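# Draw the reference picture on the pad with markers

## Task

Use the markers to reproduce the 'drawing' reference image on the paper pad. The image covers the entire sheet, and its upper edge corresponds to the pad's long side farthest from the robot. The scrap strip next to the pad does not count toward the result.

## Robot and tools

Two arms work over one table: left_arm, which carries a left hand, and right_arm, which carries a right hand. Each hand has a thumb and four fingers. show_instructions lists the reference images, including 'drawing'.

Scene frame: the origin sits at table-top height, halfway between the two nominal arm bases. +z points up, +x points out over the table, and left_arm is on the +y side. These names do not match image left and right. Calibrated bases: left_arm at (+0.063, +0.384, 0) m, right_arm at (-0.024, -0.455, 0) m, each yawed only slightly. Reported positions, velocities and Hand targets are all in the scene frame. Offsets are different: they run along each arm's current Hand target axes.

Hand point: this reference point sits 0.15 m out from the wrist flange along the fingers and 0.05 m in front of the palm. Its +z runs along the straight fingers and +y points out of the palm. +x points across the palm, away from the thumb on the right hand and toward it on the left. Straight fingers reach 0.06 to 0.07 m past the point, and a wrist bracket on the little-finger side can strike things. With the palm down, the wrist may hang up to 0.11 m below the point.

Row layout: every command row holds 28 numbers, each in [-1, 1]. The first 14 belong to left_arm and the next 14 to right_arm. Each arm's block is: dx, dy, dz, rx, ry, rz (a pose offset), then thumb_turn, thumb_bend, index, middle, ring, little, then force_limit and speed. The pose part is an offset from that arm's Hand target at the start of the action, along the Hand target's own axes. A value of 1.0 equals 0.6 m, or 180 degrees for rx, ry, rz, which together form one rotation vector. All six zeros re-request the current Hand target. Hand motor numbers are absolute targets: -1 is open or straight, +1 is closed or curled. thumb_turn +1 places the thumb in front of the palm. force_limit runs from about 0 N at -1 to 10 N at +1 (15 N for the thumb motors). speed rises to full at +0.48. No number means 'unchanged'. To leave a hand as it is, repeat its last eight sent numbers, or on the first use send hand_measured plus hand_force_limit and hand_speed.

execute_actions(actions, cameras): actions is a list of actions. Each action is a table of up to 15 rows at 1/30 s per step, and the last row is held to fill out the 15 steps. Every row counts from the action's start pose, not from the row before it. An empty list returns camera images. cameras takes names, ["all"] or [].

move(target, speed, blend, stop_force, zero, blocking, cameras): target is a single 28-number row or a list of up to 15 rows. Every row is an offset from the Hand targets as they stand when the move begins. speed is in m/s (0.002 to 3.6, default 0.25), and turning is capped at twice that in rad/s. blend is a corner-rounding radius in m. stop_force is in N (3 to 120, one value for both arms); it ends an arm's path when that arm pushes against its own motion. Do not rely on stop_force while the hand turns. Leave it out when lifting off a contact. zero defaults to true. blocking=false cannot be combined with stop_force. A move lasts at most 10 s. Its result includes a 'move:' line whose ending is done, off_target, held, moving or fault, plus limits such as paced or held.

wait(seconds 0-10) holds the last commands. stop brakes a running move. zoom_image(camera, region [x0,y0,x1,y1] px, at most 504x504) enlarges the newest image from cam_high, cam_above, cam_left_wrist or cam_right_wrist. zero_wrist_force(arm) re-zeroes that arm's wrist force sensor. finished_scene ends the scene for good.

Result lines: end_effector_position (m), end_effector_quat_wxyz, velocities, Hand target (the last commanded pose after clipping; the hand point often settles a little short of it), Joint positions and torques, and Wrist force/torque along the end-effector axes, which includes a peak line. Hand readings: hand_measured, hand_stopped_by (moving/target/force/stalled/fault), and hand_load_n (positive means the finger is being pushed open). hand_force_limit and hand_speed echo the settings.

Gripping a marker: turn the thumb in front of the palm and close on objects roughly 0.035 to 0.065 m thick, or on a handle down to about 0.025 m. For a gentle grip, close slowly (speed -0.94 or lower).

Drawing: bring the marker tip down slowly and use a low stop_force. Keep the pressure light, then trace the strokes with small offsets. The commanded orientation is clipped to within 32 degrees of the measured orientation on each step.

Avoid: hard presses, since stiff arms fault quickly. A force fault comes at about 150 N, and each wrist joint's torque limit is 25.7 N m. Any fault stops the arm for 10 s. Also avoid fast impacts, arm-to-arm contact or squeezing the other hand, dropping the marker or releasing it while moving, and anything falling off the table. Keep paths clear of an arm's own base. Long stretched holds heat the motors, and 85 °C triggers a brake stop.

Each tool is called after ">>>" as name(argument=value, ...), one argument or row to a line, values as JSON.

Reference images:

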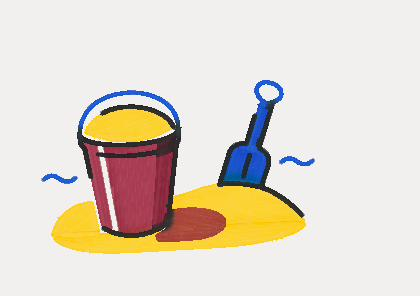

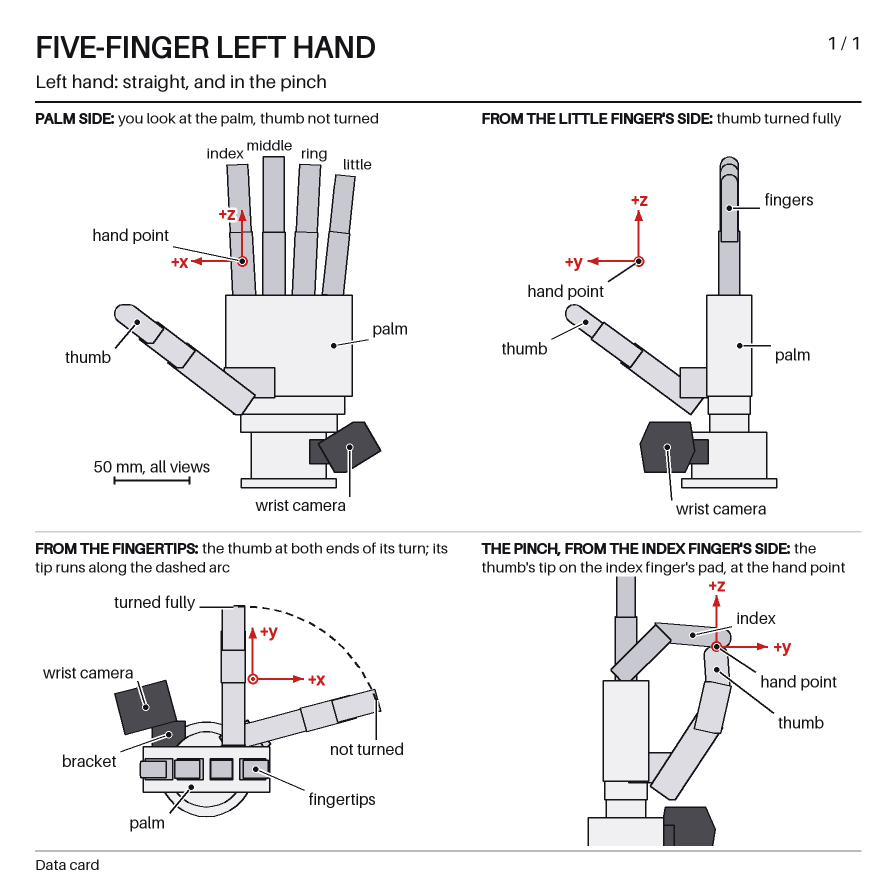

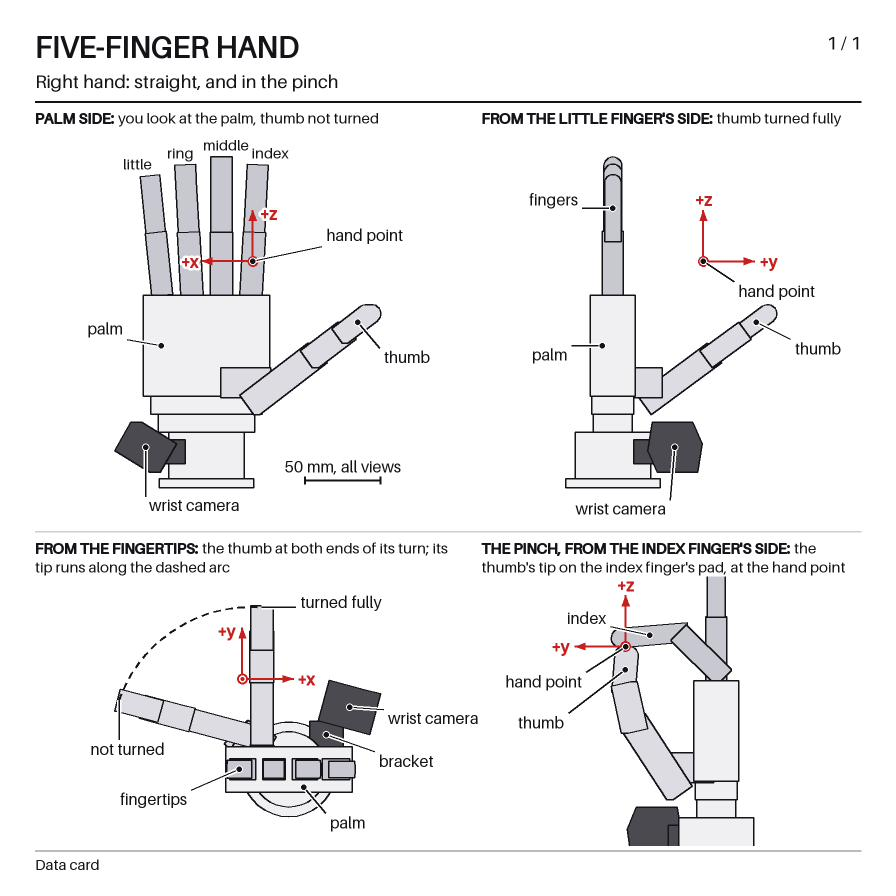

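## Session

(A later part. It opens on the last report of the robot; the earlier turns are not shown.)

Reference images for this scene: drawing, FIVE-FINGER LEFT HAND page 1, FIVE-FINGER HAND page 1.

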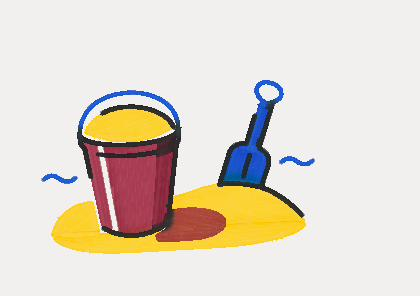

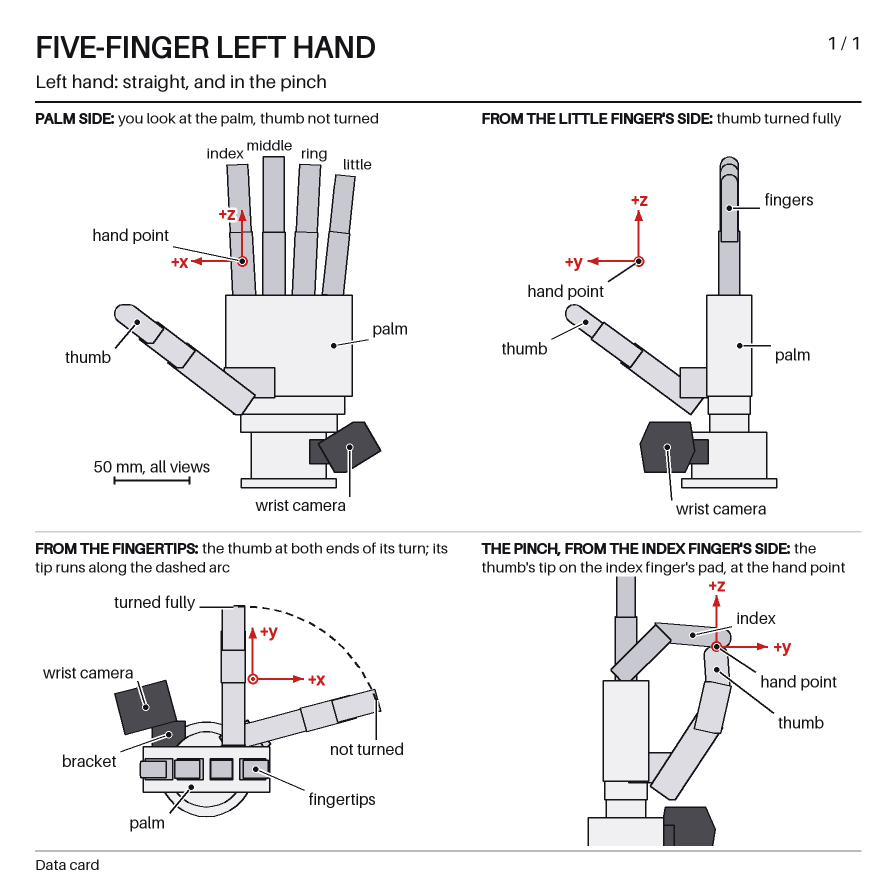

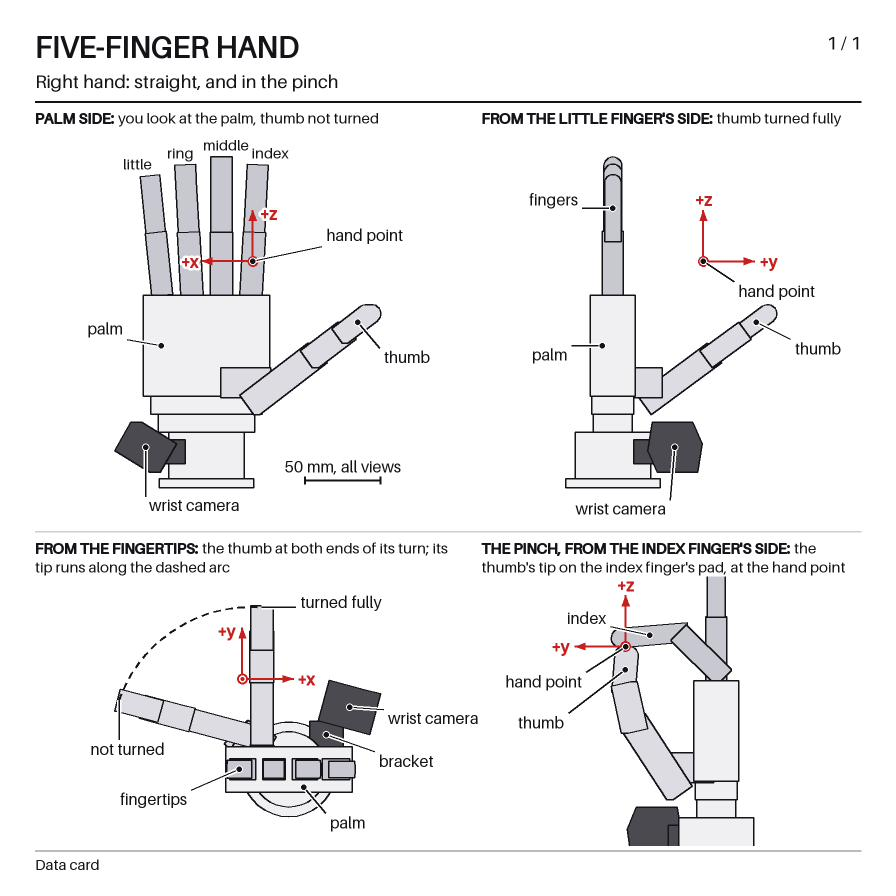

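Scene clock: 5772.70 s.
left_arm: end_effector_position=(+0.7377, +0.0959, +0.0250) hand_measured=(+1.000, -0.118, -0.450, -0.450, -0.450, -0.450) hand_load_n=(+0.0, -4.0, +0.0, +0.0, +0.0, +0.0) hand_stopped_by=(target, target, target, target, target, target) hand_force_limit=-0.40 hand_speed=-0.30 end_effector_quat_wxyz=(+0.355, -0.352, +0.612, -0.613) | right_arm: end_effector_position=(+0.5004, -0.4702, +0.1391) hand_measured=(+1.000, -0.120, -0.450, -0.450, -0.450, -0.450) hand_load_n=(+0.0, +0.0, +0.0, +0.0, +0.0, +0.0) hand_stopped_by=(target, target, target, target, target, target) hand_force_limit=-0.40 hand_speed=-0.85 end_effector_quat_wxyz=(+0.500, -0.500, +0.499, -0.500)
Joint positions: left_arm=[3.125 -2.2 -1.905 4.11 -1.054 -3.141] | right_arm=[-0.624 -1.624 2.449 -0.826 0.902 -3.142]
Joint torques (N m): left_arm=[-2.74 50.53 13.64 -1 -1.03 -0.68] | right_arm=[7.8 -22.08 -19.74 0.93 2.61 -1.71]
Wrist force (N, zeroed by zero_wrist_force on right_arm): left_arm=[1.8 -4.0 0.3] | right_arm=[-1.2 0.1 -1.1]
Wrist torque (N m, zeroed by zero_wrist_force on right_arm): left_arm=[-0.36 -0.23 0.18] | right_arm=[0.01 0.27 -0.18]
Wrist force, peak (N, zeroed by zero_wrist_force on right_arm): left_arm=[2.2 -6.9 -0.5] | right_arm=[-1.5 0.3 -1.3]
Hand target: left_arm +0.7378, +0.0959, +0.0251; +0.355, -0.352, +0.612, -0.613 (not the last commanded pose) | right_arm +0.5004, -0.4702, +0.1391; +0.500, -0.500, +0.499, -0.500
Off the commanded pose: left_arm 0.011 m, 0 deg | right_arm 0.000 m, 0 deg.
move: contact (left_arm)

>>> move(
  target=[
    [0,-0.02,0,0,0,0,1,-0.12,-0.45,-0.45,-0.45,-0.45,-0.4,-0.3,0,0,0,0,0,0,1,-0.12,-0.45,-0.45,-0.45,-0.45,-0.4,-0.85],
    [0,-0.02,-0.0133,0,0,0,1,-0.12,-0.45,-0.45,-0.45,-0.45,-0.4,-0.3,0,0,0,0,0,0,1,-0.12,-0.45,-0.45,-0.45,-0.45,-0.4,-0.85],
  ],
  speed=0.03,
  cameras=["cam_left_wrist"],
)

>>> zoom_image(
  camera="cam_left_wrist",
  region=[160, 150, 360, 400],
)

Scene clock: 5791.70 s.
left_arm: end_effector_position=(+0.7308, +0.1000, +0.0371) hand_measured=(+1.000, -0.120, -0.450, -0.450, -0.450, -0.450) hand_load_n=(+0.0, +0.0, +0.0, +0.0, +0.0, +0.0) hand_stopped_by=(target, target, target, target, target, target) hand_force_limit=-0.40 hand_speed=-0.30 end_effector_quat_wxyz=(+0.355, -0.352, +0.612, -0.613) | right_arm: end_effector_position=(+0.5004, -0.4702, +0.1391) hand_measured=(+1.000, -0.120, -0.450, -0.450, -0.450, -0.450) hand_load_n=(+0.0, +0.0, +0.0, +0.0, +0.0, +0.0) hand_stopped_by=(target, target, target, target, target, target) hand_force_limit=-0.40 hand_speed=-0.85 end_effector_quat_wxyz=(+0.500, -0.500, +0.499, -0.500)
Joint positions: left_arm=[3.133 -2.164 -1.927 4.096 -1.045 -3.141] | right_arm=[-0.624 -1.624 2.449 -0.826 0.902 -3.142]
Joint torques (N m): left_arm=[-9.57 28.35 23.54 -0.47 -1.35 -1.21] | right_arm=[7.28 -22.4 -20 0.94 2.59 -1.77]
Wrist force (N, zeroed by zero_wrist_force on right_arm): left_arm=[1.6 -0.6 1.2] | right_arm=[-1.4 0.4 -1.1]
Wrist torque (N m, zeroed by zero_wrist_force on right_arm): left_arm=[-0.24 -0.24 0.09] | right_arm=[0.05 0.29 -0.17]
Wrist force, peak (N, zeroed by zero_wrist_force on right_arm): left_arm=[2.1 -4.4 0.7] | right_arm=[-1.5 0.4 -1.5]
Hand target: left_arm +0.7308, +0.0998, +0.0370; +0.355, -0.352, +0.612, -0.613 | right_arm +0.5004, -0.4702, +0.1391; +0.500, -0.500, +0.499, -0.500
Off the commanded pose: left_arm 0.000 m, 0 deg | right_arm 0.000 m, 0 deg.
move: done
camera_calibration:
cam_left_wrist: T_world_to_cam=[[-0.119503, -0.19184, 0.974123, 0.0645791], [-0.870474, -0.451624, -0.195729, 0.687377], [0.477486, -0.87134, -0.113021, -0.144055], [0, 0, 0, 1]] pos_world=[0.674846, 0.197304, 0.0553502]
Images, in order (width x height): cam_left_wrist 616x616.

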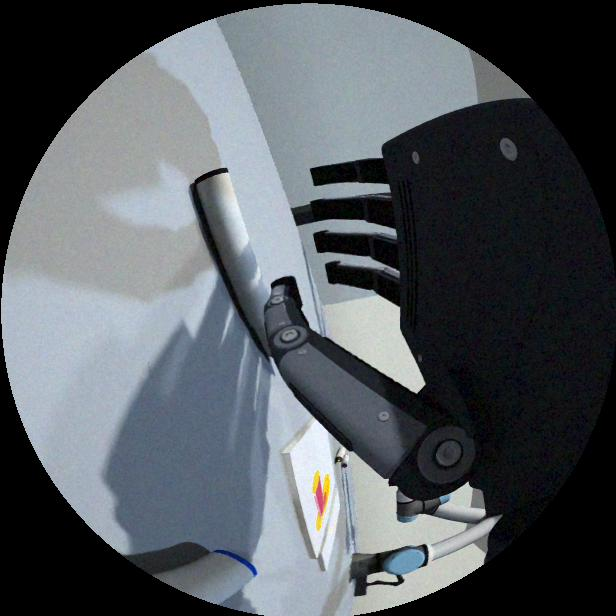

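Scaled by 2.016 from the camera's 616x616 image, which has a finer 880x880 frame.

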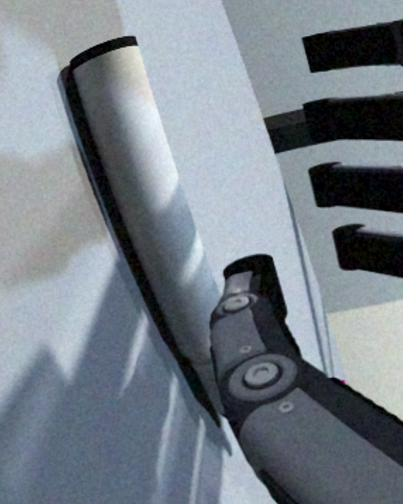

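>>> move(
  target=[0,0.0392,0,0,0,0,1,-0.12,-0.45,-0.45,-0.45,-0.45,-0.4,-0.3,0,0,0,0,0,0,1,-0.12,-0.45,-0.45,-0.45,-0.45,-0.4,-0.85],
  speed=0.01,
  stop_force=4,
)

Scene clock: 5814.70 s.
left_arm: end_effector_position=(+0.7309, +0.0998, +0.0135) hand_measured=(+1.000, -0.120, -0.450, -0.450, -0.450, -0.450) hand_load_n=(+0.0, +0.5, +0.0, +0.0, -0.5, +0.0) hand_stopped_by=(target, target, target, target, target, target) hand_force_limit=-0.40 hand_speed=-0.30 end_effector_quat_wxyz=(+0.355, -0.352, +0.612, -0.613) | right_arm: end_effector_position=(+0.5004, -0.4702, +0.1391) hand_measured=(+1.000, -0.120, -0.450, -0.450, -0.450, -0.450) hand_load_n=(+0.0, +0.0, +0.0, -0.5, +0.0, -0.5) hand_stopped_by=(target, target, target, target, target, target) hand_force_limit=-0.40 hand_speed=-0.85 end_effector_quat_wxyz=(+0.500, -0.500, +0.499, -0.500)
Joint positions: left_arm=[3.133 -2.213 -1.93 4.148 -1.045 -3.141] | right_arm=[-0.624 -1.624 2.449 -0.826 0.902 -3.142]
Joint torques (N m): left_arm=[1.42 52.58 1.44 -0.28 1.19 0.59] | right_arm=[6.63 -22.32 -19.11 0.87 2.6 -1.73]
Wrist force (N, zeroed by zero_wrist_force on right_arm): left_arm=[1.4 -0.8 1.5] | right_arm=[-1.2 0.3 -1.0]
Wrist torque (N m, zeroed by zero_wrist_force on right_arm): left_arm=[-0.30 -0.20 0.10] | right_arm=[0.04 0.26 -0.17]
Wrist force, peak (N, zeroed by zero_wrist_force on right_arm): left_arm=[1.7 -0.9 1.6] | right_arm=[-1.6 0.2 -1.3]
Hand target: left_arm +0.7309, +0.0999, +0.0135; +0.355, -0.352, +0.612, -0.613 | right_arm +0.5004, -0.4702, +0.1391; +0.500, -0.500, +0.499, -0.500
Off the commanded pose: left_arm 0.000 m, 0 deg | right_arm 0.000 m, 0 deg.
move: done

>>> move(
  target=[0,0,0,0,0,0,1,-0.12,0.5,0.5,-0.15,-0.15,0.2,-0.95,0,0,0,0,0,0,1,-0.12,-0.45,-0.45,-0.45,-0.45,-0.4,-0.85],
)

>>> wait(
  seconds=5,
  cameras=["cam_left_wrist"],
)

Scene clock: 5827.50 s.
left_arm: end_effector_position=(+0.7309, +0.0999, +0.0135) hand_measured=(+1.000, -0.120, -0.004, -0.008, -0.150, -0.150) hand_load_n=(-1.0, +3.5, +6.5, +6.0, +0.0, +0.0) hand_stopped_by=(target, target, force, force, target, target) hand_force_limit=0.20 hand_speed=-0.95 end_effector_quat_wxyz=(+0.355, -0.352, +0.612, -0.613) | right_arm: end_effector_position=(+0.5004, -0.4702, +0.1391) hand_measured=(+1.000, -0.120, -0.450, -0.450, -0.450, -0.450) hand_load_n=(+0.0, +0.0, +0.0, +0.0, +0.0, +0.0) hand_stopped_by=(target, target, target, target, target, target) hand_force_limit=-0.40 hand_speed=-0.85 end_effector_quat_wxyz=(+0.500, -0.500, +0.499, -0.500)
Joint positions: left_arm=[3.133 -2.213 -1.93 4.148 -1.045 -3.141] | right_arm=[-0.624 -1.624 2.449 -0.826 0.902 -3.142]
Joint torques (N m): left_arm=[11.26 45.58 11.03 0.3 1.14 1.5] | right_arm=[6.61 -22.7 -19.42 0.87 2.68 -1.84]
Wrist force (N, zeroed by zero_wrist_force on right_arm): left_arm=[2.5 -6.4 3.0] | right_arm=[-0.9 0.0 -1.1]
Wrist torque (N m, zeroed by zero_wrist_force on right_arm): left_arm=[-0.37 -0.21 0.16] | right_arm=[0.00 0.22 -0.16]
Wrist force, peak (N, zeroed by zero_wrist_force on right_arm): left_arm=[2.3 -6.9 4.1] | right_arm=[-1.4 0.2 -1.6]
Hand target: left_arm +0.7309, +0.0999, +0.0135; +0.355, -0.352, +0.612, -0.613 | right_arm +0.5004, -0.4702, +0.1391; +0.500, -0.500, +0.499, -0.500
Off the commanded pose: left_arm 0.000 m, 0 deg | right_arm 0.000 m, 0 deg.
move: done

Scene clock: 5832.50 s.
left_arm: end_effector_position=(+0.7309, +0.0999, +0.0135) hand_measured=(+1.000, -0.120, -0.004, -0.008, -0.150, -0.150) hand_load_n=(-0.5, +3.0, +6.5, +6.0, +0.0, +0.0) hand_stopped_by=(target, target, force, force, target, target) hand_force_limit=0.20 hand_speed=-0.95 end_effector_quat_wxyz=(+0.355, -0.352, +0.612, -0.613) | right_arm: end_effector_position=(+0.5004, -0.4702, +0.1391) hand_measured=(+1.000, -0.120, -0.450, -0.450, -0.450, -0.450) hand_load_n=(+0.0, +0.0, +0.0, +0.0, +0.0, +0.0) hand_stopped_by=(target, target, target, target, target, target) hand_force_limit=-0.40 hand_speed=-0.85 end_effector_quat_wxyz=(+0.500, -0.500, +0.499, -0.500)
Joint positions: left_arm=[3.133 -2.213 -1.93 4.148 -1.045 -3.141] | right_arm=[-0.624 -1.624 2.449 -0.826 0.902 -3.142]
Joint torques (N m): left_arm=[10.23 24.84 20.53 0.92 1.21 1.41] | right_arm=[6.64 -22.23 -19.68 0.94 2.52 -1.86]
Wrist force (N, zeroed by zero_wrist_force on right_arm): left_arm=[2.1 -7.0 3.2] | right_arm=[-1.3 0.1 -1.2]
Wrist torque (N m, zeroed by zero_wrist_force on right_arm): left_arm=[-0.40 -0.15 0.16] | right_arm=[0.02 0.28 -0.18]
Wrist force, peak (N, zeroed by zero_wrist_force on right_arm): left_arm=[2.4 -7.5 3.1] | right_arm=[-1.5 0.1 -1.5]
Hand target: left_arm +0.7309, +0.0999, +0.0135; +0.355, -0.352, +0.612, -0.613 | right_arm +0.5004, -0.4702, +0.1391; +0.500, -0.500, +0.499, -0.500
Off the commanded pose: left_arm 0.000 m, 0 deg | right_arm 0.000 m, 0 deg.
wait: 5.00 s; at rest by 0.17 s
camera_calibration:
cam_left_wrist: T_world_to_cam=[[-0.119309, -0.191812, 0.974153, 0.0874356], [-0.870568, -0.45153, -0.195529, 0.682926], [0.477364, -0.871395, -0.113114, -0.146809], [0, 0, 0, 1]] pos_world=[0.675046, 0.197204, 0.0317501]
Images, in order (width x height): cam_left_wrist 616x616.

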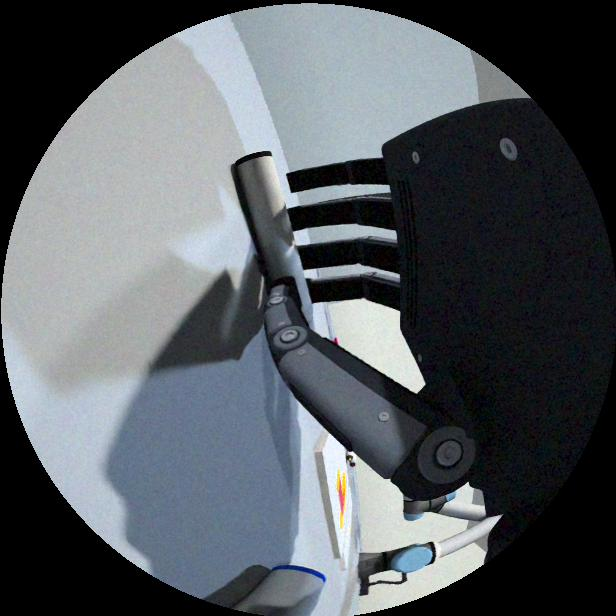

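>>> move(
  target=[
    [0,-0.12,0,0,0,0,1,-0.12,0.5,0.5,-0.15,-0.15,0.2,-0.95,0,0,0,0,0,0,1,-0.12,-0.45,-0.45,-0.45,-0.45,-0.4,-0.85],
    [0.2758,-0.2275,-0.4778,0,0.4556,0,1,-0.12,0.5,0.5,-0.15,-0.15,0.2,-0.95,0,0,0,0,0,0,1,-0.12,-0.45,-0.45,-0.45,-0.45,-0.4,-0.85],
  ],
  speed=[0.1,0.25],
  blend=[0.02,0],
  cameras=["cam_high","cam_left_wrist"],
)

Scene clock: 5862.17 s.
left_arm: end_effector_position=(+0.3993, +0.0999, +0.1484) hand_measured=(+1.000, -0.122, -0.004, -0.008, -0.150, -0.150) hand_load_n=(-1.0, +5.5, +4.0, +5.0, -0.5, +0.0) hand_stopped_by=(target, target, force, force, target, target) hand_force_limit=0.20 hand_speed=-0.95 end_effector_quat_wxyz=(-0.133, +0.137, +0.695, -0.694) | right_arm: end_effector_position=(+0.5004, -0.4702, +0.1391) hand_measured=(+1.000, -0.120, -0.450, -0.450, -0.450, -0.450) hand_load_n=(+0.0, +0.0, +0.0, +0.0, +0.0, +0.0) hand_stopped_by=(target, target, target, target, target, target) hand_force_limit=-0.40 hand_speed=-0.85 end_effector_quat_wxyz=(+0.500, -0.500, +0.499, -0.500)
Joint positions: left_arm=[3.285 -1.916 -1.928 3.849 0.538 -3.141] | right_arm=[-0.624 -1.624 2.449 -0.826 0.902 -3.142]
Joint torques (N m): left_arm=[13.62 19.62 2.1 1.01 1.23 1.31] | right_arm=[5.43 -22.4 -18.95 0.88 2.58 -1.8]
Wrist force (N, zeroed by zero_wrist_force on right_arm): left_arm=[1.5 -1.0 1.2] | right_arm=[-1.2 0.0 -1.2]
Wrist torque (N m, zeroed by zero_wrist_force on right_arm): left_arm=[-0.31 -0.20 0.15] | right_arm=[0.00 0.27 -0.18]
Wrist force, peak (N, zeroed by zero_wrist_force on right_arm): left_arm=[2.4 -7.2 3.4] | right_arm=[-1.5 0.3 -1.5]
Hand target: left_arm +0.3992, +0.0999, +0.1483; -0.133, +0.137, +0.695, -0.694 | right_arm +0.5004, -0.4702, +0.1391; +0.500, -0.500, +0.499, -0.500
Off the commanded pose: left_arm 0.000 m, 0 deg | right_arm 0.000 m, 0 deg.
move: done
camera_calibration:
cam_left_wrist: T_world_to_cam=[[-0.210724, 0.0860523, 0.973751, -0.0746796], [-0.567435, 0.800354, -0.193524, 0.174195], [-0.795998, -0.59332, -0.119825, 0.508382], [0, 0, 0, 1]] pos_world=[0.487778, 0.168642, 0.167347]
Images, in order (width x height): cam_high 672x504, cam_left_wrist 616x616.

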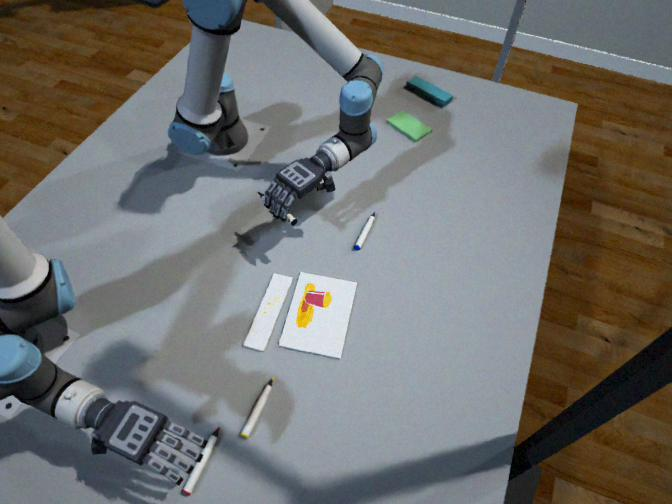

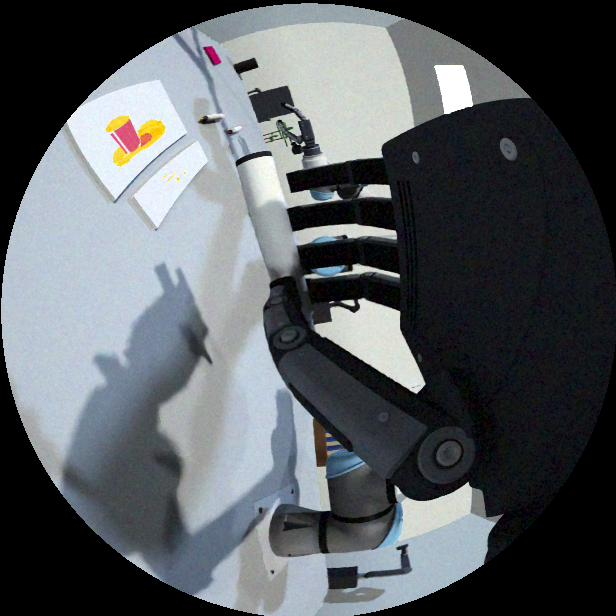

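>>> move(
  target=[0,0.195,0,0,0,0,1,-0.12,0.5,0.5,-0.15,-0.15,0.2,-0.95,0,0,0,0,0,0,1,-0.12,-0.45,-0.45,-0.45,-0.45,-0.4,-0.85],
  speed=0.2,
)

>>> move(
  target=[0,0.04,0,0,0,0,1,-0.12,0.5,0.5,-0.15,-0.15,0.2,-0.95,0,0,0,0,0,0,1,-0.12,-0.45,-0.45,-0.45,-0.45,-0.4,-0.85],
  speed=0.01,
  stop_force=6,
)

>>> move(
  target=[0,0,0,0,0,0,1,-0.12,-0.45,-0.45,-0.45,-0.45,-0.4,-0.85,0,0,0,0,0,0,1,-0.12,-0.45,-0.45,-0.45,-0.45,-0.4,-0.85],
)

>>> wait(
  seconds=2,
  cameras=["cam_left_wrist"],
)

Scene clock: 5877.67 s.
left_arm: end_effector_position=(+0.3998, +0.1000, +0.0314) hand_measured=(+1.000, -0.122, -0.004, -0.008, -0.150, -0.150) hand_load_n=(-1.5, +5.5, +4.5, +5.5, +0.0, +0.0) hand_stopped_by=(target, target, force, force, target, target) hand_force_limit=0.20 hand_speed=-0.95 end_effector_quat_wxyz=(-0.133, +0.137, +0.695, -0.694) | right_arm: end_effector_position=(+0.5004, -0.4702, +0.1391) hand_measured=(+1.000, -0.120, -0.450, -0.450, -0.450, -0.450) hand_load_n=(+0.0, +0.5, -0.5, +0.0, +0.0, +0.0) hand_stopped_by=(target, target, target, target, target, target) hand_force_limit=-0.40 hand_speed=-0.85 end_effector_quat_wxyz=(+0.500, -0.500, +0.499, -0.500)
Joint positions: left_arm=[3.285 -2.141 -1.993 4.138 0.538 -3.141] | right_arm=[-0.624 -1.624 2.449 -0.826 0.902 -3.142]
Joint torques (N m): left_arm=[-13.37 26.3 21.02 0.77 -1.09 0.1] | right_arm=[5.79 -21.52 -20.03 0.74 2.45 -1.79]
Wrist force (N, zeroed by zero_wrist_force on right_arm): left_arm=[1.5 -0.7 1.0] | right_arm=[-1.2 0.2 -1.1]
Wrist torque (N m, zeroed by zero_wrist_force on right_arm): left_arm=[-0.26 -0.27 0.24] | right_arm=[0.02 0.26 -0.17]
Wrist force, peak (N, zeroed by zero_wrist_force on right_arm): left_arm=[1.5 -3.0 1.2] | right_arm=[-1.6 0.2 -1.3]
Hand target: left_arm +0.3998, +0.1000, +0.0313; -0.133, +0.137, +0.695, -0.694 | right_arm +0.5004, -0.4702, +0.1391; +0.500, -0.500, +0.499, -0.500
Off the commanded pose: left_arm 0.000 m, 0 deg | right_arm 0.000 m, 0 deg.
move: done

Scene clock: 5880.33 s.
left_arm: end_effector_position=(+0.3999, +0.1000, +0.0131) hand_measured=(+1.000, -0.120, -0.004, -0.008, -0.150, -0.150) hand_load_n=(-1.5, +3.0, +6.0, +6.5, +0.0, +0.0) hand_stopped_by=(target, target, force, force, target, target) hand_force_limit=0.20 hand_speed=-0.95 end_effector_quat_wxyz=(-0.133, +0.137, +0.695, -0.694) | right_arm: end_effector_position=(+0.5004, -0.4702, +0.1391) hand_measured=(+1.000, -0.120, -0.450, -0.450, -0.450, -0.450) hand_load_n=(+0.0, +0.0, +0.0, -0.5, +0.0, +0.0) hand_stopped_by=(target, target, target, target, target, target) hand_force_limit=-0.40 hand_speed=-0.85 end_effector_quat_wxyz=(+0.500, -0.500, +0.499, -0.500)
Joint positions: left_arm=[3.285 -2.181 -1.995 4.181 0.538 -3.141] | right_arm=[-0.624 -1.624 2.449 -0.826 0.902 -3.142]
Joint torques (N m): left_arm=[-11.29 46.64 4.51 -1.96 -0.26 1.35] | right_arm=[4.72 -21.75 -19.24 0.78 2.49 -1.74]
Wrist force (N, zeroed by zero_wrist_force on right_arm): left_arm=[1.0 -6.4 2.2] | right_arm=[-1.0 0.3 -1.3]
Wrist torque (N m, zeroed by zero_wrist_force on right_arm): left_arm=[-0.39 -0.24 0.30] | right_arm=[0.05 0.25 -0.16]
Wrist force, peak (N, zeroed by zero_wrist_force on right_arm): left_arm=[0.0 -12.9 3.6] | right_arm=[-1.3 0.2 -1.5]
Hand target: left_arm +0.3999, +0.1000, +0.0131; -0.133, +0.137, +0.695, -0.694 (not the last commanded pose) | right_arm +0.5004, -0.4702, +0.1391; +0.500, -0.500, +0.499, -0.500
Off the commanded pose: left_arm 0.006 m, 0 deg | right_arm 0.000 m, 0 deg.
move: contact (left_arm)

Scene clock: 5881.67 s.
left_arm: end_effector_position=(+0.3999, +0.1000, +0.0131) hand_measured=(+1.000, -0.120, -0.450, -0.450, -0.450, -0.450) hand_load_n=(+0.0, +0.5, +0.0, -0.5, +0.0, +0.0) hand_stopped_by=(target, target, target, target, target, target) hand_force_limit=-0.40 hand_speed=-0.85 end_effector_quat_wxyz=(-0.133, +0.137, +0.695, -0.694) | right_arm: end_effector_position=(+0.5004, -0.4702, +0.1391) hand_measured=(+1.000, -0.120, -0.450, -0.450, -0.450, -0.450) hand_load_n=(+0.0, +0.0, +0.0, +0.0, +0.0, +0.0) hand_stopped_by=(target, target, target, target, target, target) hand_force_limit=-0.40 hand_speed=-0.85 end_effector_quat_wxyz=(+0.500, -0.500, +0.499, -0.500)
Joint positions: left_arm=[3.285 -2.181 -1.995 4.181 0.538 -3.141] | right_arm=[-0.624 -1.624 2.449 -0.826 0.902 -3.142]
Joint torques (N m): left_arm=[-6.53 47.04 14.73 -1.91 -0.3 1.24] | right_arm=[5.33 -22.54 -19.49 0.8 2.53 -1.65]
Wrist force (N, zeroed by zero_wrist_force on right_arm): left_arm=[1.8 -0.9 0.9] | right_arm=[-1.0 0.0 -1.3]
Wrist torque (N m, zeroed by zero_wrist_force on right_arm): left_arm=[-0.28 -0.31 0.25] | right_arm=[0.00 0.24 -0.17]
Wrist force, peak (N, zeroed by zero_wrist_force on right_arm): left_arm=[1.3 -6.4 2.6] | right_arm=[-1.5 0.1 -1.3]
Hand target: left_arm +0.3999, +0.1000, +0.0131; -0.133, +0.137, +0.695, -0.694 | right_arm +0.5004, -0.4702, +0.1391; +0.500, -0.500, +0.499, -0.500
Off the commanded pose: left_arm 0.000 m, 0 deg | right_arm 0.000 m, 0 deg.
move: done

Scene clock: 5883.67 s.
left_arm: end_effector_position=(+0.3999, +0.1000, +0.0131) hand_measured=(+1.000, -0.120, -0.450, -0.450, -0.450, -0.450) hand_load_n=(+0.0, +0.0, +0.0, +0.0, +0.0, +0.0) hand_stopped_by=(target, target, target, target, target, target) hand_force_limit=-0.40 hand_speed=-0.85 end_effector_quat_wxyz=(-0.133, +0.137, +0.695, -0.694) | right_arm: end_effector_position=(+0.5004, -0.4702, +0.1391) hand_measured=(+1.000, -0.120, -0.450, -0.450, -0.450, -0.450) hand_load_n=(+0.0, +0.0, +0.0, +0.0, +0.0, +0.0) hand_stopped_by=(target, target, target, target, target, target) hand_force_limit=-0.40 hand_speed=-0.85 end_effector_quat_wxyz=(+0.500, -0.500, +0.499, -0.500)
Joint positions: left_arm=[3.285 -2.181 -1.995 4.181 0.538 -3.141] | right_arm=[-0.624 -1.624 2.449 -0.826 0.902 -3.142]
Joint torques (N m): left_arm=[0.49 46.87 18.56 -2.05 -0.21 1.26] | right_arm=[5.24 -21.84 -19.67 0.93 2.5 -1.66]
Wrist force (N, zeroed by zero_wrist_force on right_arm): left_arm=[1.4 -0.7 1.2] | right_arm=[-1.3 0.1 -1.3]
Wrist torque (N m, zeroed by zero_wrist_force on right_arm): left_arm=[-0.26 -0.24 0.22] | right_arm=[0.02 0.28 -0.18]
Wrist force, peak (N, zeroed by zero_wrist_force on right_arm): left_arm=[1.9 -1.1 1.2] | right_arm=[-1.4 0.1 -1.3]
Hand target: left_arm +0.3999, +0.1000, +0.0131; -0.133, +0.137, +0.695, -0.694 | right_arm +0.5004, -0.4702, +0.1391; +0.500, -0.500, +0.499, -0.500
Off the commanded pose: left_arm 0.000 m, 0 deg | right_arm 0.000 m, 0 deg.
wait: 2.00 s; at rest by 0.17 s
camera_calibration:
cam_left_wrist: T_world_to_cam=[[-0.210364, 0.086083, 0.973826, 0.0570032], [-0.567479, 0.800368, -0.193335, 0.148285], [-0.796062, -0.593296, -0.119518, 0.492724], [0, 0, 0, 1]] pos_world=[0.488379, 0.168742, 0.0320469]
Images, in order (width x height): cam_left_wrist 616x616.

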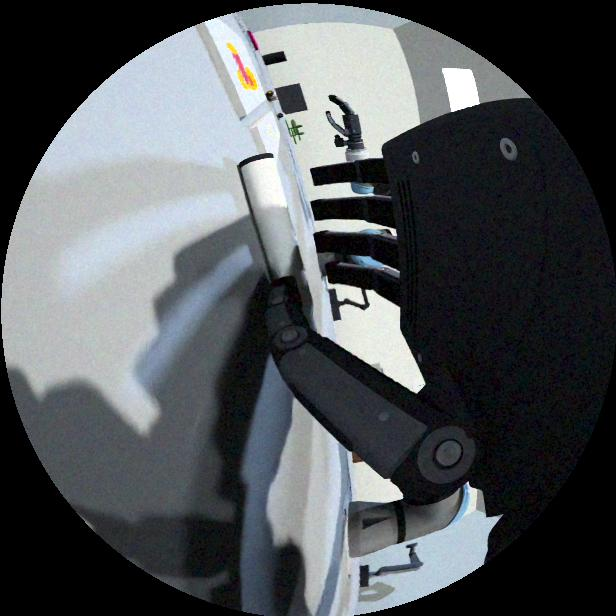

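>>> move(
  target=[
    [0,-0.083,0,0,0,0,1,-0.12,-0.45,-0.45,-0.45,-0.45,-0.4,-0.85,0,0,0,0,0,0,1,-0.12,-0.45,-0.45,-0.45,-0.45,-0.4,-0.85],
    [-0.0132,-0.395,-0.6345,0,-0.3444,0,1,-0.12,-0.45,-0.45,-0.45,-0.45,-0.4,-0.85,0,0,0,0,0,0,1,-0.12,-0.45,-0.45,-0.45,-0.45,-0.4,-0.85],
  ],
  speed=[0.06,0.25],
  blend=[0.01,0],
)

>>> move(
  target=[0,0,0,-0.3333,0,0,1,-1,-1,0.3,-1,-1,0.0,-0.3,0,0,0,0,0,0,1,-0.12,-0.45,-0.45,-0.45,-0.45,-0.4,-0.85],
  speed=0.25,
  cameras=["all"],
)

Scene clock: 5916.00 s.
left_arm: end_effector_position=(+0.5487, +0.4498, +0.2511) hand_measured=(+1.000, -0.120, -0.450, -0.450, -0.450, -0.450) hand_load_n=(+0.0, +0.5, +0.0, -0.5, +0.0, +0.0) hand_stopped_by=(target, target, target, target, target, target) hand_force_limit=-0.40 hand_speed=-0.85 end_effector_quat_wxyz=(+0.243, -0.240, +0.664, -0.665) | right_arm: end_effector_position=(+0.5004, -0.4702, +0.1391) hand_measured=(+1.000, -0.120, -0.450, -0.450, -0.450, -0.450) hand_load_n=(+0.0, +0.0, +0.0, +0.0, +0.0, +0.0) hand_stopped_by=(target, target, target, target, target, target) hand_force_limit=-0.40 hand_speed=-0.85 end_effector_quat_wxyz=(+0.500, -0.500, +0.499, -0.500)
Joint positions: left_arm=[4.107 -1.744 -1.848 3.582 0.278 -3.127] | right_arm=[-0.624 -1.624 2.449 -0.826 0.902 -3.142]
Joint torques (N m): left_arm=[-11.53 14.95 5.47 1.24 -0.63 -1.05] | right_arm=[4.38 -21.37 -18.67 0.71 2.53 -1.47]
Wrist force (N, zeroed by zero_wrist_force on right_arm): left_arm=[1.8 -1.4 1.2] | right_arm=[-1.1 0.1 -1.3]
Wrist torque (N m, zeroed by zero_wrist_force on right_arm): left_arm=[-0.39 -0.31 0.15] | right_arm=[0.02 0.25 -0.17]
Wrist force, peak (N, zeroed by zero_wrist_force on right_arm): left_arm=[1.6 -0.8 2.7] | right_arm=[-1.6 0.3 -1.2]
Hand target: left_arm +0.5488, +0.4498, +0.2511; +0.243, -0.240, +0.664, -0.665 | right_arm +0.5004, -0.4702, +0.1391; +0.500, -0.500, +0.499, -0.500
Off the commanded pose: left_arm 0.000 m, 0 deg | right_arm 0.000 m, 0 deg.
move: done

Scene clock: 5918.57 s.
left_arm: end_effector_position=(+0.5489, +0.4498, +0.2511) hand_measured=(+1.000, -1.000, -1.000, +0.300, -1.000, -1.000) hand_load_n=(+0.0, +0.0, -0.5, +0.0, +0.0, +0.0) hand_stopped_by=(target, target, target, target, target, target) hand_force_limit=0.00 hand_speed=-0.30 end_effector_quat_wxyz=(+0.091, -0.329, +0.908, -0.244) | right_arm: end_effector_position=(+0.5004, -0.4702, +0.1391) hand_measured=(+1.000, -0.120, -0.450, -0.450, -0.450, -0.450) hand_load_n=(+0.0, +0.0, +0.0, +0.0, +0.0, +0.0) hand_stopped_by=(target, target, target, target, target, target) hand_force_limit=-0.40 hand_speed=-0.85 end_effector_quat_wxyz=(+0.500, -0.500, +0.499, -0.500)
Joint positions: left_arm=[3.708 -1.535 -1.857 5.036 1.049 -4.852] | right_arm=[-0.624 -1.624 2.449 -0.826 0.902 -3.142]
Joint torques (N m): left_arm=[7.71 34.68 9.04 0.96 0.72 -0.26] | right_arm=[5.06 -22.06 -19.38 0.88 2.56 -1.68]
Wrist force (N, zeroed by zero_wrist_force on right_arm): left_arm=[1.5 1.0 -0.4] | right_arm=[-1.3 -0.1 -1.1]
Wrist torque (N m, zeroed by zero_wrist_force on right_arm): left_arm=[0.23 -0.28 0.08] | right_arm=[-0.03 0.28 -0.18]
Wrist force, peak (N, zeroed by zero_wrist_force on right_arm): left_arm=[2.0 -1.6 1.2] | right_arm=[-1.6 0.1 -1.3]
Hand target: left_arm +0.5488, +0.4498, +0.2511; +0.091, -0.329, +0.908, -0.244 | right_arm +0.5004, -0.4702, +0.1391; +0.500, -0.500, +0.499, -0.500
Off the commanded pose: left_arm 0.000 m, 0 deg | right_arm 0.000 m, 0 deg.
move: done
camera_calibration:
cam_left_wrist: T_world_to_cam=[[0.367638, -0.789125, 0.492061, 0.023904], [-0.91182, -0.201848, 0.357549, 0.500346], [-0.18283, -0.580119, -0.793747, 0.674061], [0, 0, 0, 1]] pos_world=[0.570676, 0.510893, 0.344374]
cam_right_wrist: T_world_to_cam=[[-0.0115523, -0.309337, -0.950882, -0.0185265], [-0.524939, 0.811243, -0.257533, 0.675031], [0.851061, 0.496181, -0.171755, -0.0550916], [0, 0, 0, 1]] pos_world=[0.401023, -0.52601, 0.146764]

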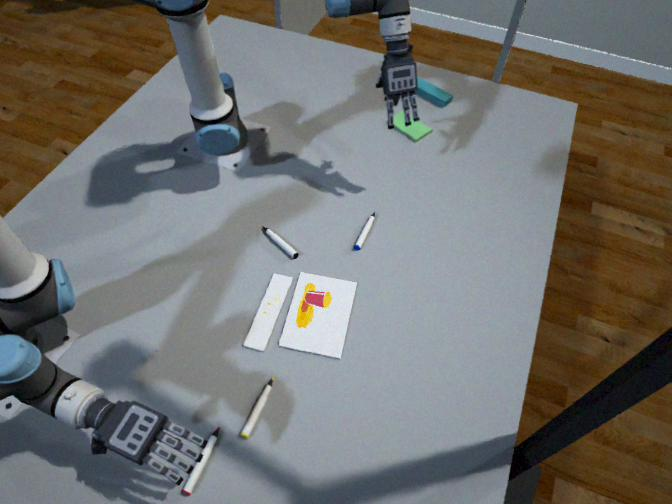

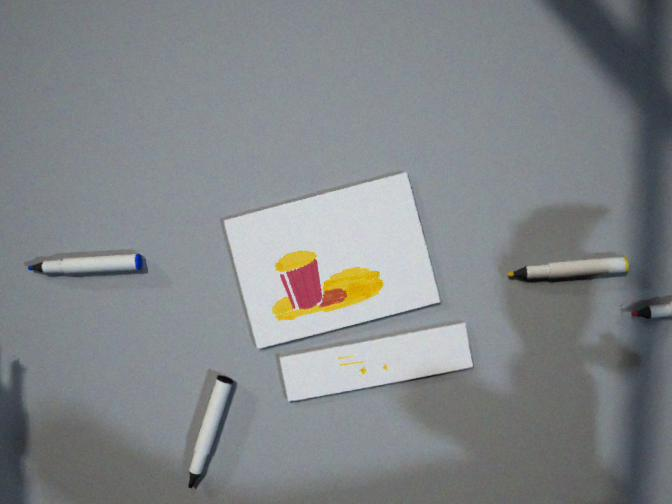

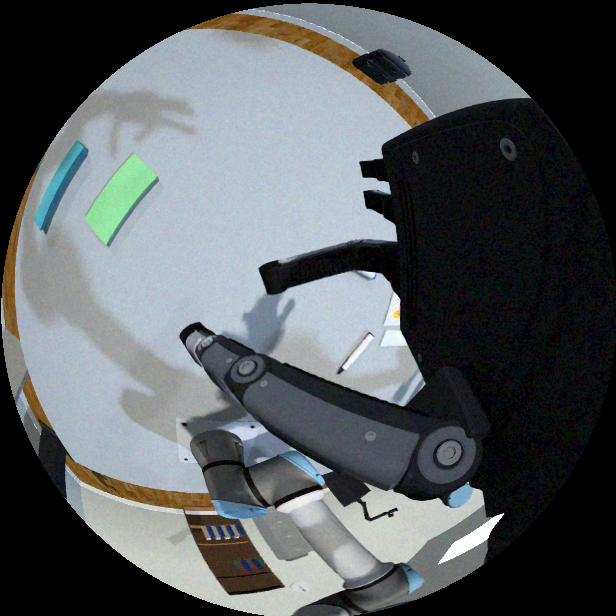

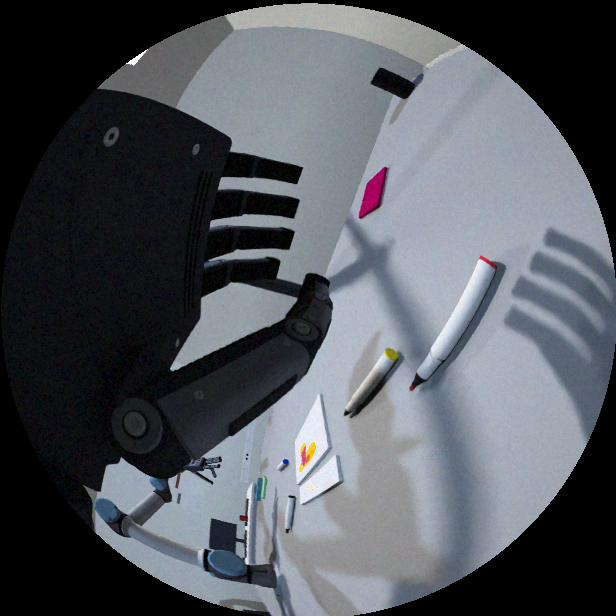

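>>> move(
  target=[0,0,0,0,0,0,1,-1,-1,0.3,-1,-1,0.0,-0.3,-0.867,-0.02,0.0827,0,0.0106,0,1,-0.12,-0.45,-0.45,-0.45,-0.45,-0.4,-0.85],
  speed=0.35,
)

>>> move(
  target=[0,0,0,0,0,0,1,-1,-1,0.3,-1,-1,0.0,-0.3,-0.286,0.03,0.0770,0,0,0,1,-0.12,-0.45,-0.45,-0.45,-0.45,-0.4,-0.85],
  speed=0.25,
  cameras=["cam_right_wrist","cam_high"],
)

Scene clock: 5962.57 s.
left_arm: end_effector_position=(+0.5488, +0.4498, +0.2511) hand_measured=(+1.000, -1.000, -1.000, +0.300, -1.000, -1.000) hand_load_n=(-0.5, +0.0, +0.0, +0.0, +0.0, +0.0) hand_stopped_by=(target, target, target, target, target, target) hand_force_limit=0.00 hand_speed=-0.30 end_effector_quat_wxyz=(+0.091, -0.329, +0.908, -0.244) | right_arm: end_effector_position=(+0.5496, +0.0500, +0.1506) hand_measured=(+1.000, -0.120, -0.450, -0.450, -0.450, -0.450) hand_load_n=(+0.0, +0.0, +0.0, +0.0, +0.0, +0.0) hand_stopped_by=(target, target, target, target, target, target) hand_force_limit=-0.40 hand_speed=-0.85 end_effector_quat_wxyz=(+0.492, -0.492, +0.508, -0.509)
Joint positions: left_arm=[3.708 -1.534 -1.857 5.036 1.049 -4.852] | right_arm=[0.794 -0.994 1.554 -0.562 2.353 -3.144]
Joint torques (N m): left_arm=[13.47 33.65 10.01 0.8 -0.8 0.48] | right_arm=[9.84 -35.22 -30.61 -2.31 -0.96 0.73]
Wrist force (N, zeroed by zero_wrist_force on right_arm): left_arm=[1.5 1.0 -0.1] | right_arm=[-1.4 0.6 -1.2]
Wrist torque (N m, zeroed by zero_wrist_force on right_arm): left_arm=[0.24 -0.28 0.08] | right_arm=[0.07 0.29 -0.29]
Wrist force, peak (N, zeroed by zero_wrist_force on right_arm): left_arm=[1.7 0.9 -0.5] | right_arm=[-3.6 0.5 -1.6]
Hand target: left_arm +0.5488, +0.4498, +0.2511; +0.091, -0.329, +0.908, -0.244 | right_arm +0.5496, +0.0501, +0.1506; +0.492, -0.492, +0.508, -0.509
Off the commanded pose: left_arm 0.000 m, 0 deg | right_arm 0.000 m, 0 deg.
move: done

Scene clock: 5963.87 s.
left_arm: end_effector_position=(+0.5488, +0.4498, +0.2511) hand_measured=(+1.000, -1.000, -1.000, +0.300, -1.000, -1.000) hand_load_n=(+0.0, +0.0, +0.0, +0.0, +0.0, +0.0) hand_stopped_by=(target, target, target, target, target, target) hand_force_limit=0.00 hand_speed=-0.30 end_effector_quat_wxyz=(+0.091, -0.329, +0.908, -0.244) | right_arm: end_effector_position=(+0.6013, +0.2201, +0.1325) hand_measured=(+1.000, -0.120, -0.450, -0.450, -0.450, -0.450) hand_load_n=(+0.0, +0.0, +0.0, +0.0, +0.0, -0.5) hand_stopped_by=(target, target, target, target, target, target) hand_force_limit=-0.40 hand_speed=-0.85 end_effector_quat_wxyz=(+0.492, -0.492, +0.508, -0.509)
Joint positions: left_arm=[3.708 -1.534 -1.857 5.036 1.049 -4.852] | right_arm=[0.916 -0.562 0.811 -0.251 2.476 -3.144]
Joint torques (N m): left_arm=[11.92 33.89 9.55 0.81 -1.68 1.42] | right_arm=[-7.47 -51.21 -32.96 -1.61 -2.7 -2.97]
Wrist force (N, zeroed by zero_wrist_force on right_arm): left_arm=[1.2 1.1 -0.4] | right_arm=[-1.4 1.1 -1.5]
Wrist torque (N m, zeroed by zero_wrist_force on right_arm): left_arm=[0.26 -0.25 0.06] | right_arm=[0.21 0.28 -0.23]
Wrist force, peak (N, zeroed by zero_wrist_force on right_arm): left_arm=[1.4 1.1 -0.3] | right_arm=[-3.1 1.3 -1.2]
Hand target: left_arm +0.5488, +0.4498, +0.2511; +0.091, -0.329, +0.908, -0.244 | right_arm +0.6013, +0.2201, +0.1325; +0.492, -0.492, +0.508, -0.509
Off the commanded pose: left_arm 0.000 m, 0 deg | right_arm 0.000 m, 0 deg.
move: done
camera_calibration:
cam_right_wrist: T_world_to_cam=[[-0.0217364, -0.30859, -0.950947, 0.195779], [-0.497598, 0.828329, -0.257425, 0.1461], [0.867136, 0.467594, -0.171558, -0.488004], [0, 0, 0, 1]] pos_world=[0.50012, 0.167584, 0.140064]
Images, in order (width x height): cam_high 672x504, cam_right_wrist 616x616.

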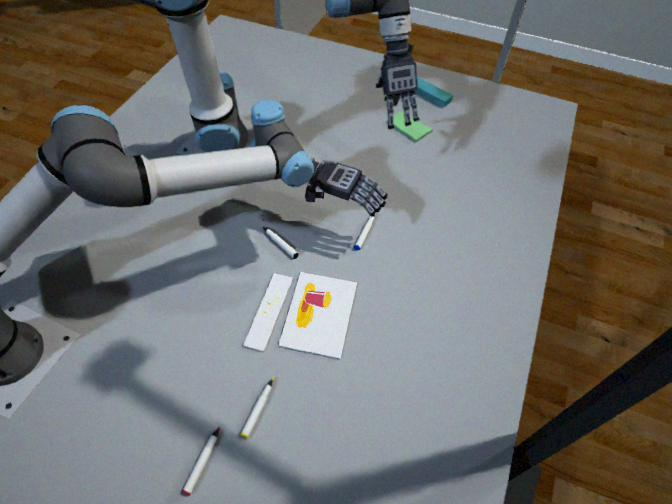

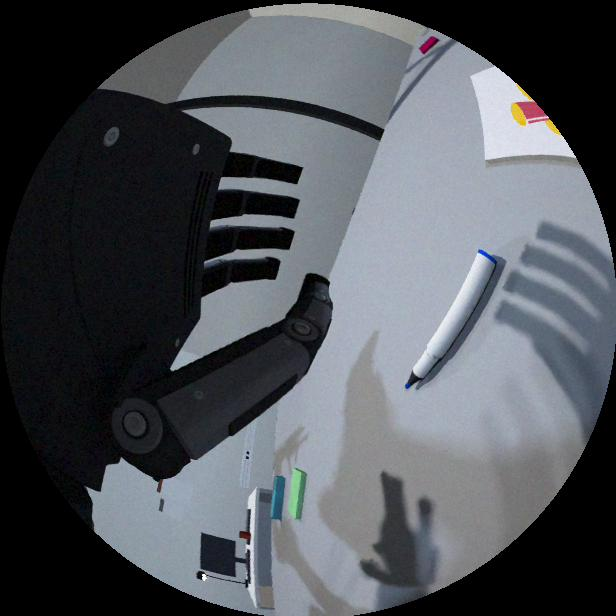

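>>> move(
  target=[
    [0,0,0,0,0,0,1,-1,-1,0.3,-1,-1,0.0,-0.3,0.005,0.05,0.004,0,0,0,1,-0.12,-0.45,-0.45,-0.45,-0.45,-0.4,-0.85],
    [0,0,0,0,0,0,1,-1,-1,0.3,-1,-1,0.0,-0.3,0.005,0.159,0.004,0,0,0,1,-0.12,-0.45,-0.45,-0.45,-0.45,-0.4,-0.85],
  ],
  speed=[0.15,0.1],
  blend=[0.005,0],
)

>>> move(
  target=[0,0,0,0,0,0,1,-1,-1,0.3,-1,-1,0.0,-0.3,0,0.0358,0,0,0,0,1,-0.12,-0.45,-0.45,-0.45,-0.45,-0.4,-0.85],
  speed=0.01,
  stop_force=4,
  cameras=["cam_right_wrist"],
)

Scene clock: 5989.50 s.
left_arm: end_effector_position=(+0.5488, +0.4498, +0.2511) hand_measured=(+1.000, -1.000, -1.000, +0.300, -1.000, -1.000) hand_load_n=(+0.0, +0.0, +0.0, +0.0, +0.0, +0.0) hand_stopped_by=(target, target, target, target, target, target) hand_force_limit=0.00 hand_speed=-0.30 end_effector_quat_wxyz=(+0.091, -0.329, +0.908, -0.244) | right_arm: end_effector_position=(+0.6037, +0.2169, +0.0369) hand_measured=(+1.000, -0.120, -0.450, -0.450, -0.450, -0.450) hand_load_n=(+0.0, +0.0, +0.0, +0.0, +0.0, +0.0) hand_stopped_by=(target, target, target, target, target, target) hand_force_limit=-0.40 hand_speed=-0.85 end_effector_quat_wxyz=(+0.492, -0.492, +0.507, -0.509) end_effector_velocity=(+0.000, -0.001, +0.002) end_effector_angular_velocity=(-0.001, +0.001, -0.001)
Joint positions: left_arm=[3.708 -1.534 -1.857 5.036 1.049 -4.852] | right_arm=[0.911 -0.469 0.883 -0.416 2.47 -3.144]
Joint velocities: left_arm=[within noise] | right_arm=[-0.001 -0.002 -0.001 0.005 0 0]
Joint torques (N m): left_arm=[11.97 33.51 9.76 0.81 -1.71 1.31] | right_arm=[8.07 -69.39 -31.54 1.88 1.16 -2.66]
Wrist force (N, zeroed by zero_wrist_force on right_arm): left_arm=[1.2 0.8 -0.3] | right_arm=[-1.3 0.5 -1.6]
Wrist torque (N m, zeroed by zero_wrist_force on right_arm): left_arm=[0.22 -0.24 0.06] | right_arm=[0.13 0.30 -0.21]
Wrist force, peak (N, zeroed by zero_wrist_force on right_arm): left_arm=[1.6 1.2 -0.2] | right_arm=[-1.2 1.9 -1.7]
Hand target: left_arm +0.5488, +0.4498, +0.2511; +0.091, -0.329, +0.908, -0.244 | right_arm +0.6037, +0.2169, +0.0371; +0.492, -0.492, +0.508, -0.509
Off the commanded pose: left_arm 0.000 m, 0 deg | right_arm 0.000 m, 0 deg.
move: done

Scene clock: 5992.23 s.
left_arm: end_effector_position=(+0.5488, +0.4498, +0.2511) hand_measured=(+1.000, -1.000, -1.000, +0.300, -1.000, -1.000) hand_load_n=(+0.0, +0.0, +0.0, +0.0, +0.0, +0.0) hand_stopped_by=(target, target, target, target, target, target) hand_force_limit=0.00 hand_speed=-0.30 end_effector_quat_wxyz=(+0.091, -0.329, +0.908, -0.244) | right_arm: end_effector_position=(+0.6037, +0.2169, +0.0155) hand_measured=(+1.000, -0.120, -0.450, -0.450, -0.450, -0.450) hand_load_n=(+0.0, +0.0, +0.0, +0.0, +0.0, +0.0) hand_stopped_by=(target, target, target, target, target, target) hand_force_limit=-0.40 hand_speed=-0.85 end_effector_quat_wxyz=(+0.492, -0.492, +0.508, -0.509)
Joint positions: left_arm=[3.708 -1.534 -1.857 5.036 1.049 -4.852] | right_arm=[0.911 -0.442 0.887 -0.447 2.47 -3.144]
Joint torques (N m): left_arm=[11.46 34.56 9.97 0.83 -1.78 1.51] | right_arm=[-7.41 -69.2 -14 0.57 -2.89 1.65]
Wrist force (N, zeroed by zero_wrist_force on right_arm): left_arm=[1.3 1.2 -0.3] | right_arm=[-1.0 0.7 -1.5]
Wrist torque (N m, zeroed by zero_wrist_force on right_arm): left_arm=[0.28 -0.26 0.07] | right_arm=[0.15 0.23 -0.21]
Wrist force, peak (N, zeroed by zero_wrist_force on right_arm): left_arm=[1.6 1.3 -0.2] | right_arm=[-1.4 1.0 -1.6]
Hand target: left_arm +0.5488, +0.4498, +0.2511; +0.091, -0.329, +0.908, -0.244 | right_arm +0.6037, +0.2169, +0.0156; +0.492, -0.492, +0.508, -0.509
Off the commanded pose: left_arm 0.000 m, 0 deg | right_arm 0.000 m, 0 deg.
move: done
camera_calibration:
cam_right_wrist: T_world_to_cam=[[-0.0218387, -0.308782, -0.950882, 0.0837588], [-0.497646, 0.828266, -0.257536, 0.119889], [0.867105, 0.467578, -0.171752, -0.50862], [0, 0, 0, 1]] pos_world=[0.502519, 0.164383, 0.0231637]
Images, in order (width x height): cam_right_wrist 616x616.

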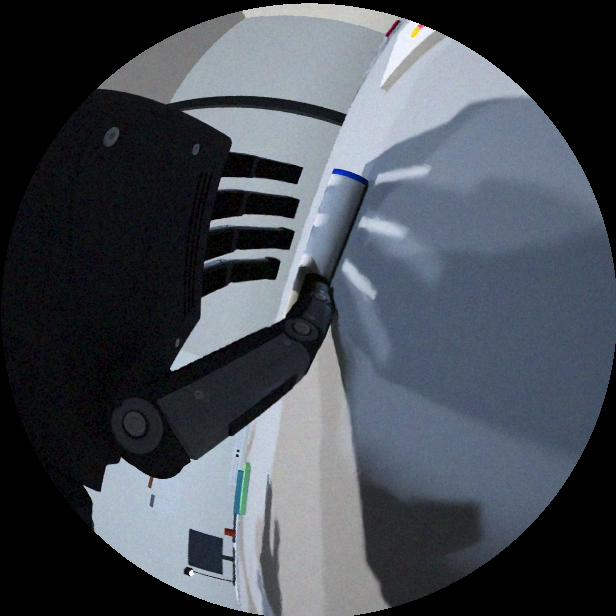

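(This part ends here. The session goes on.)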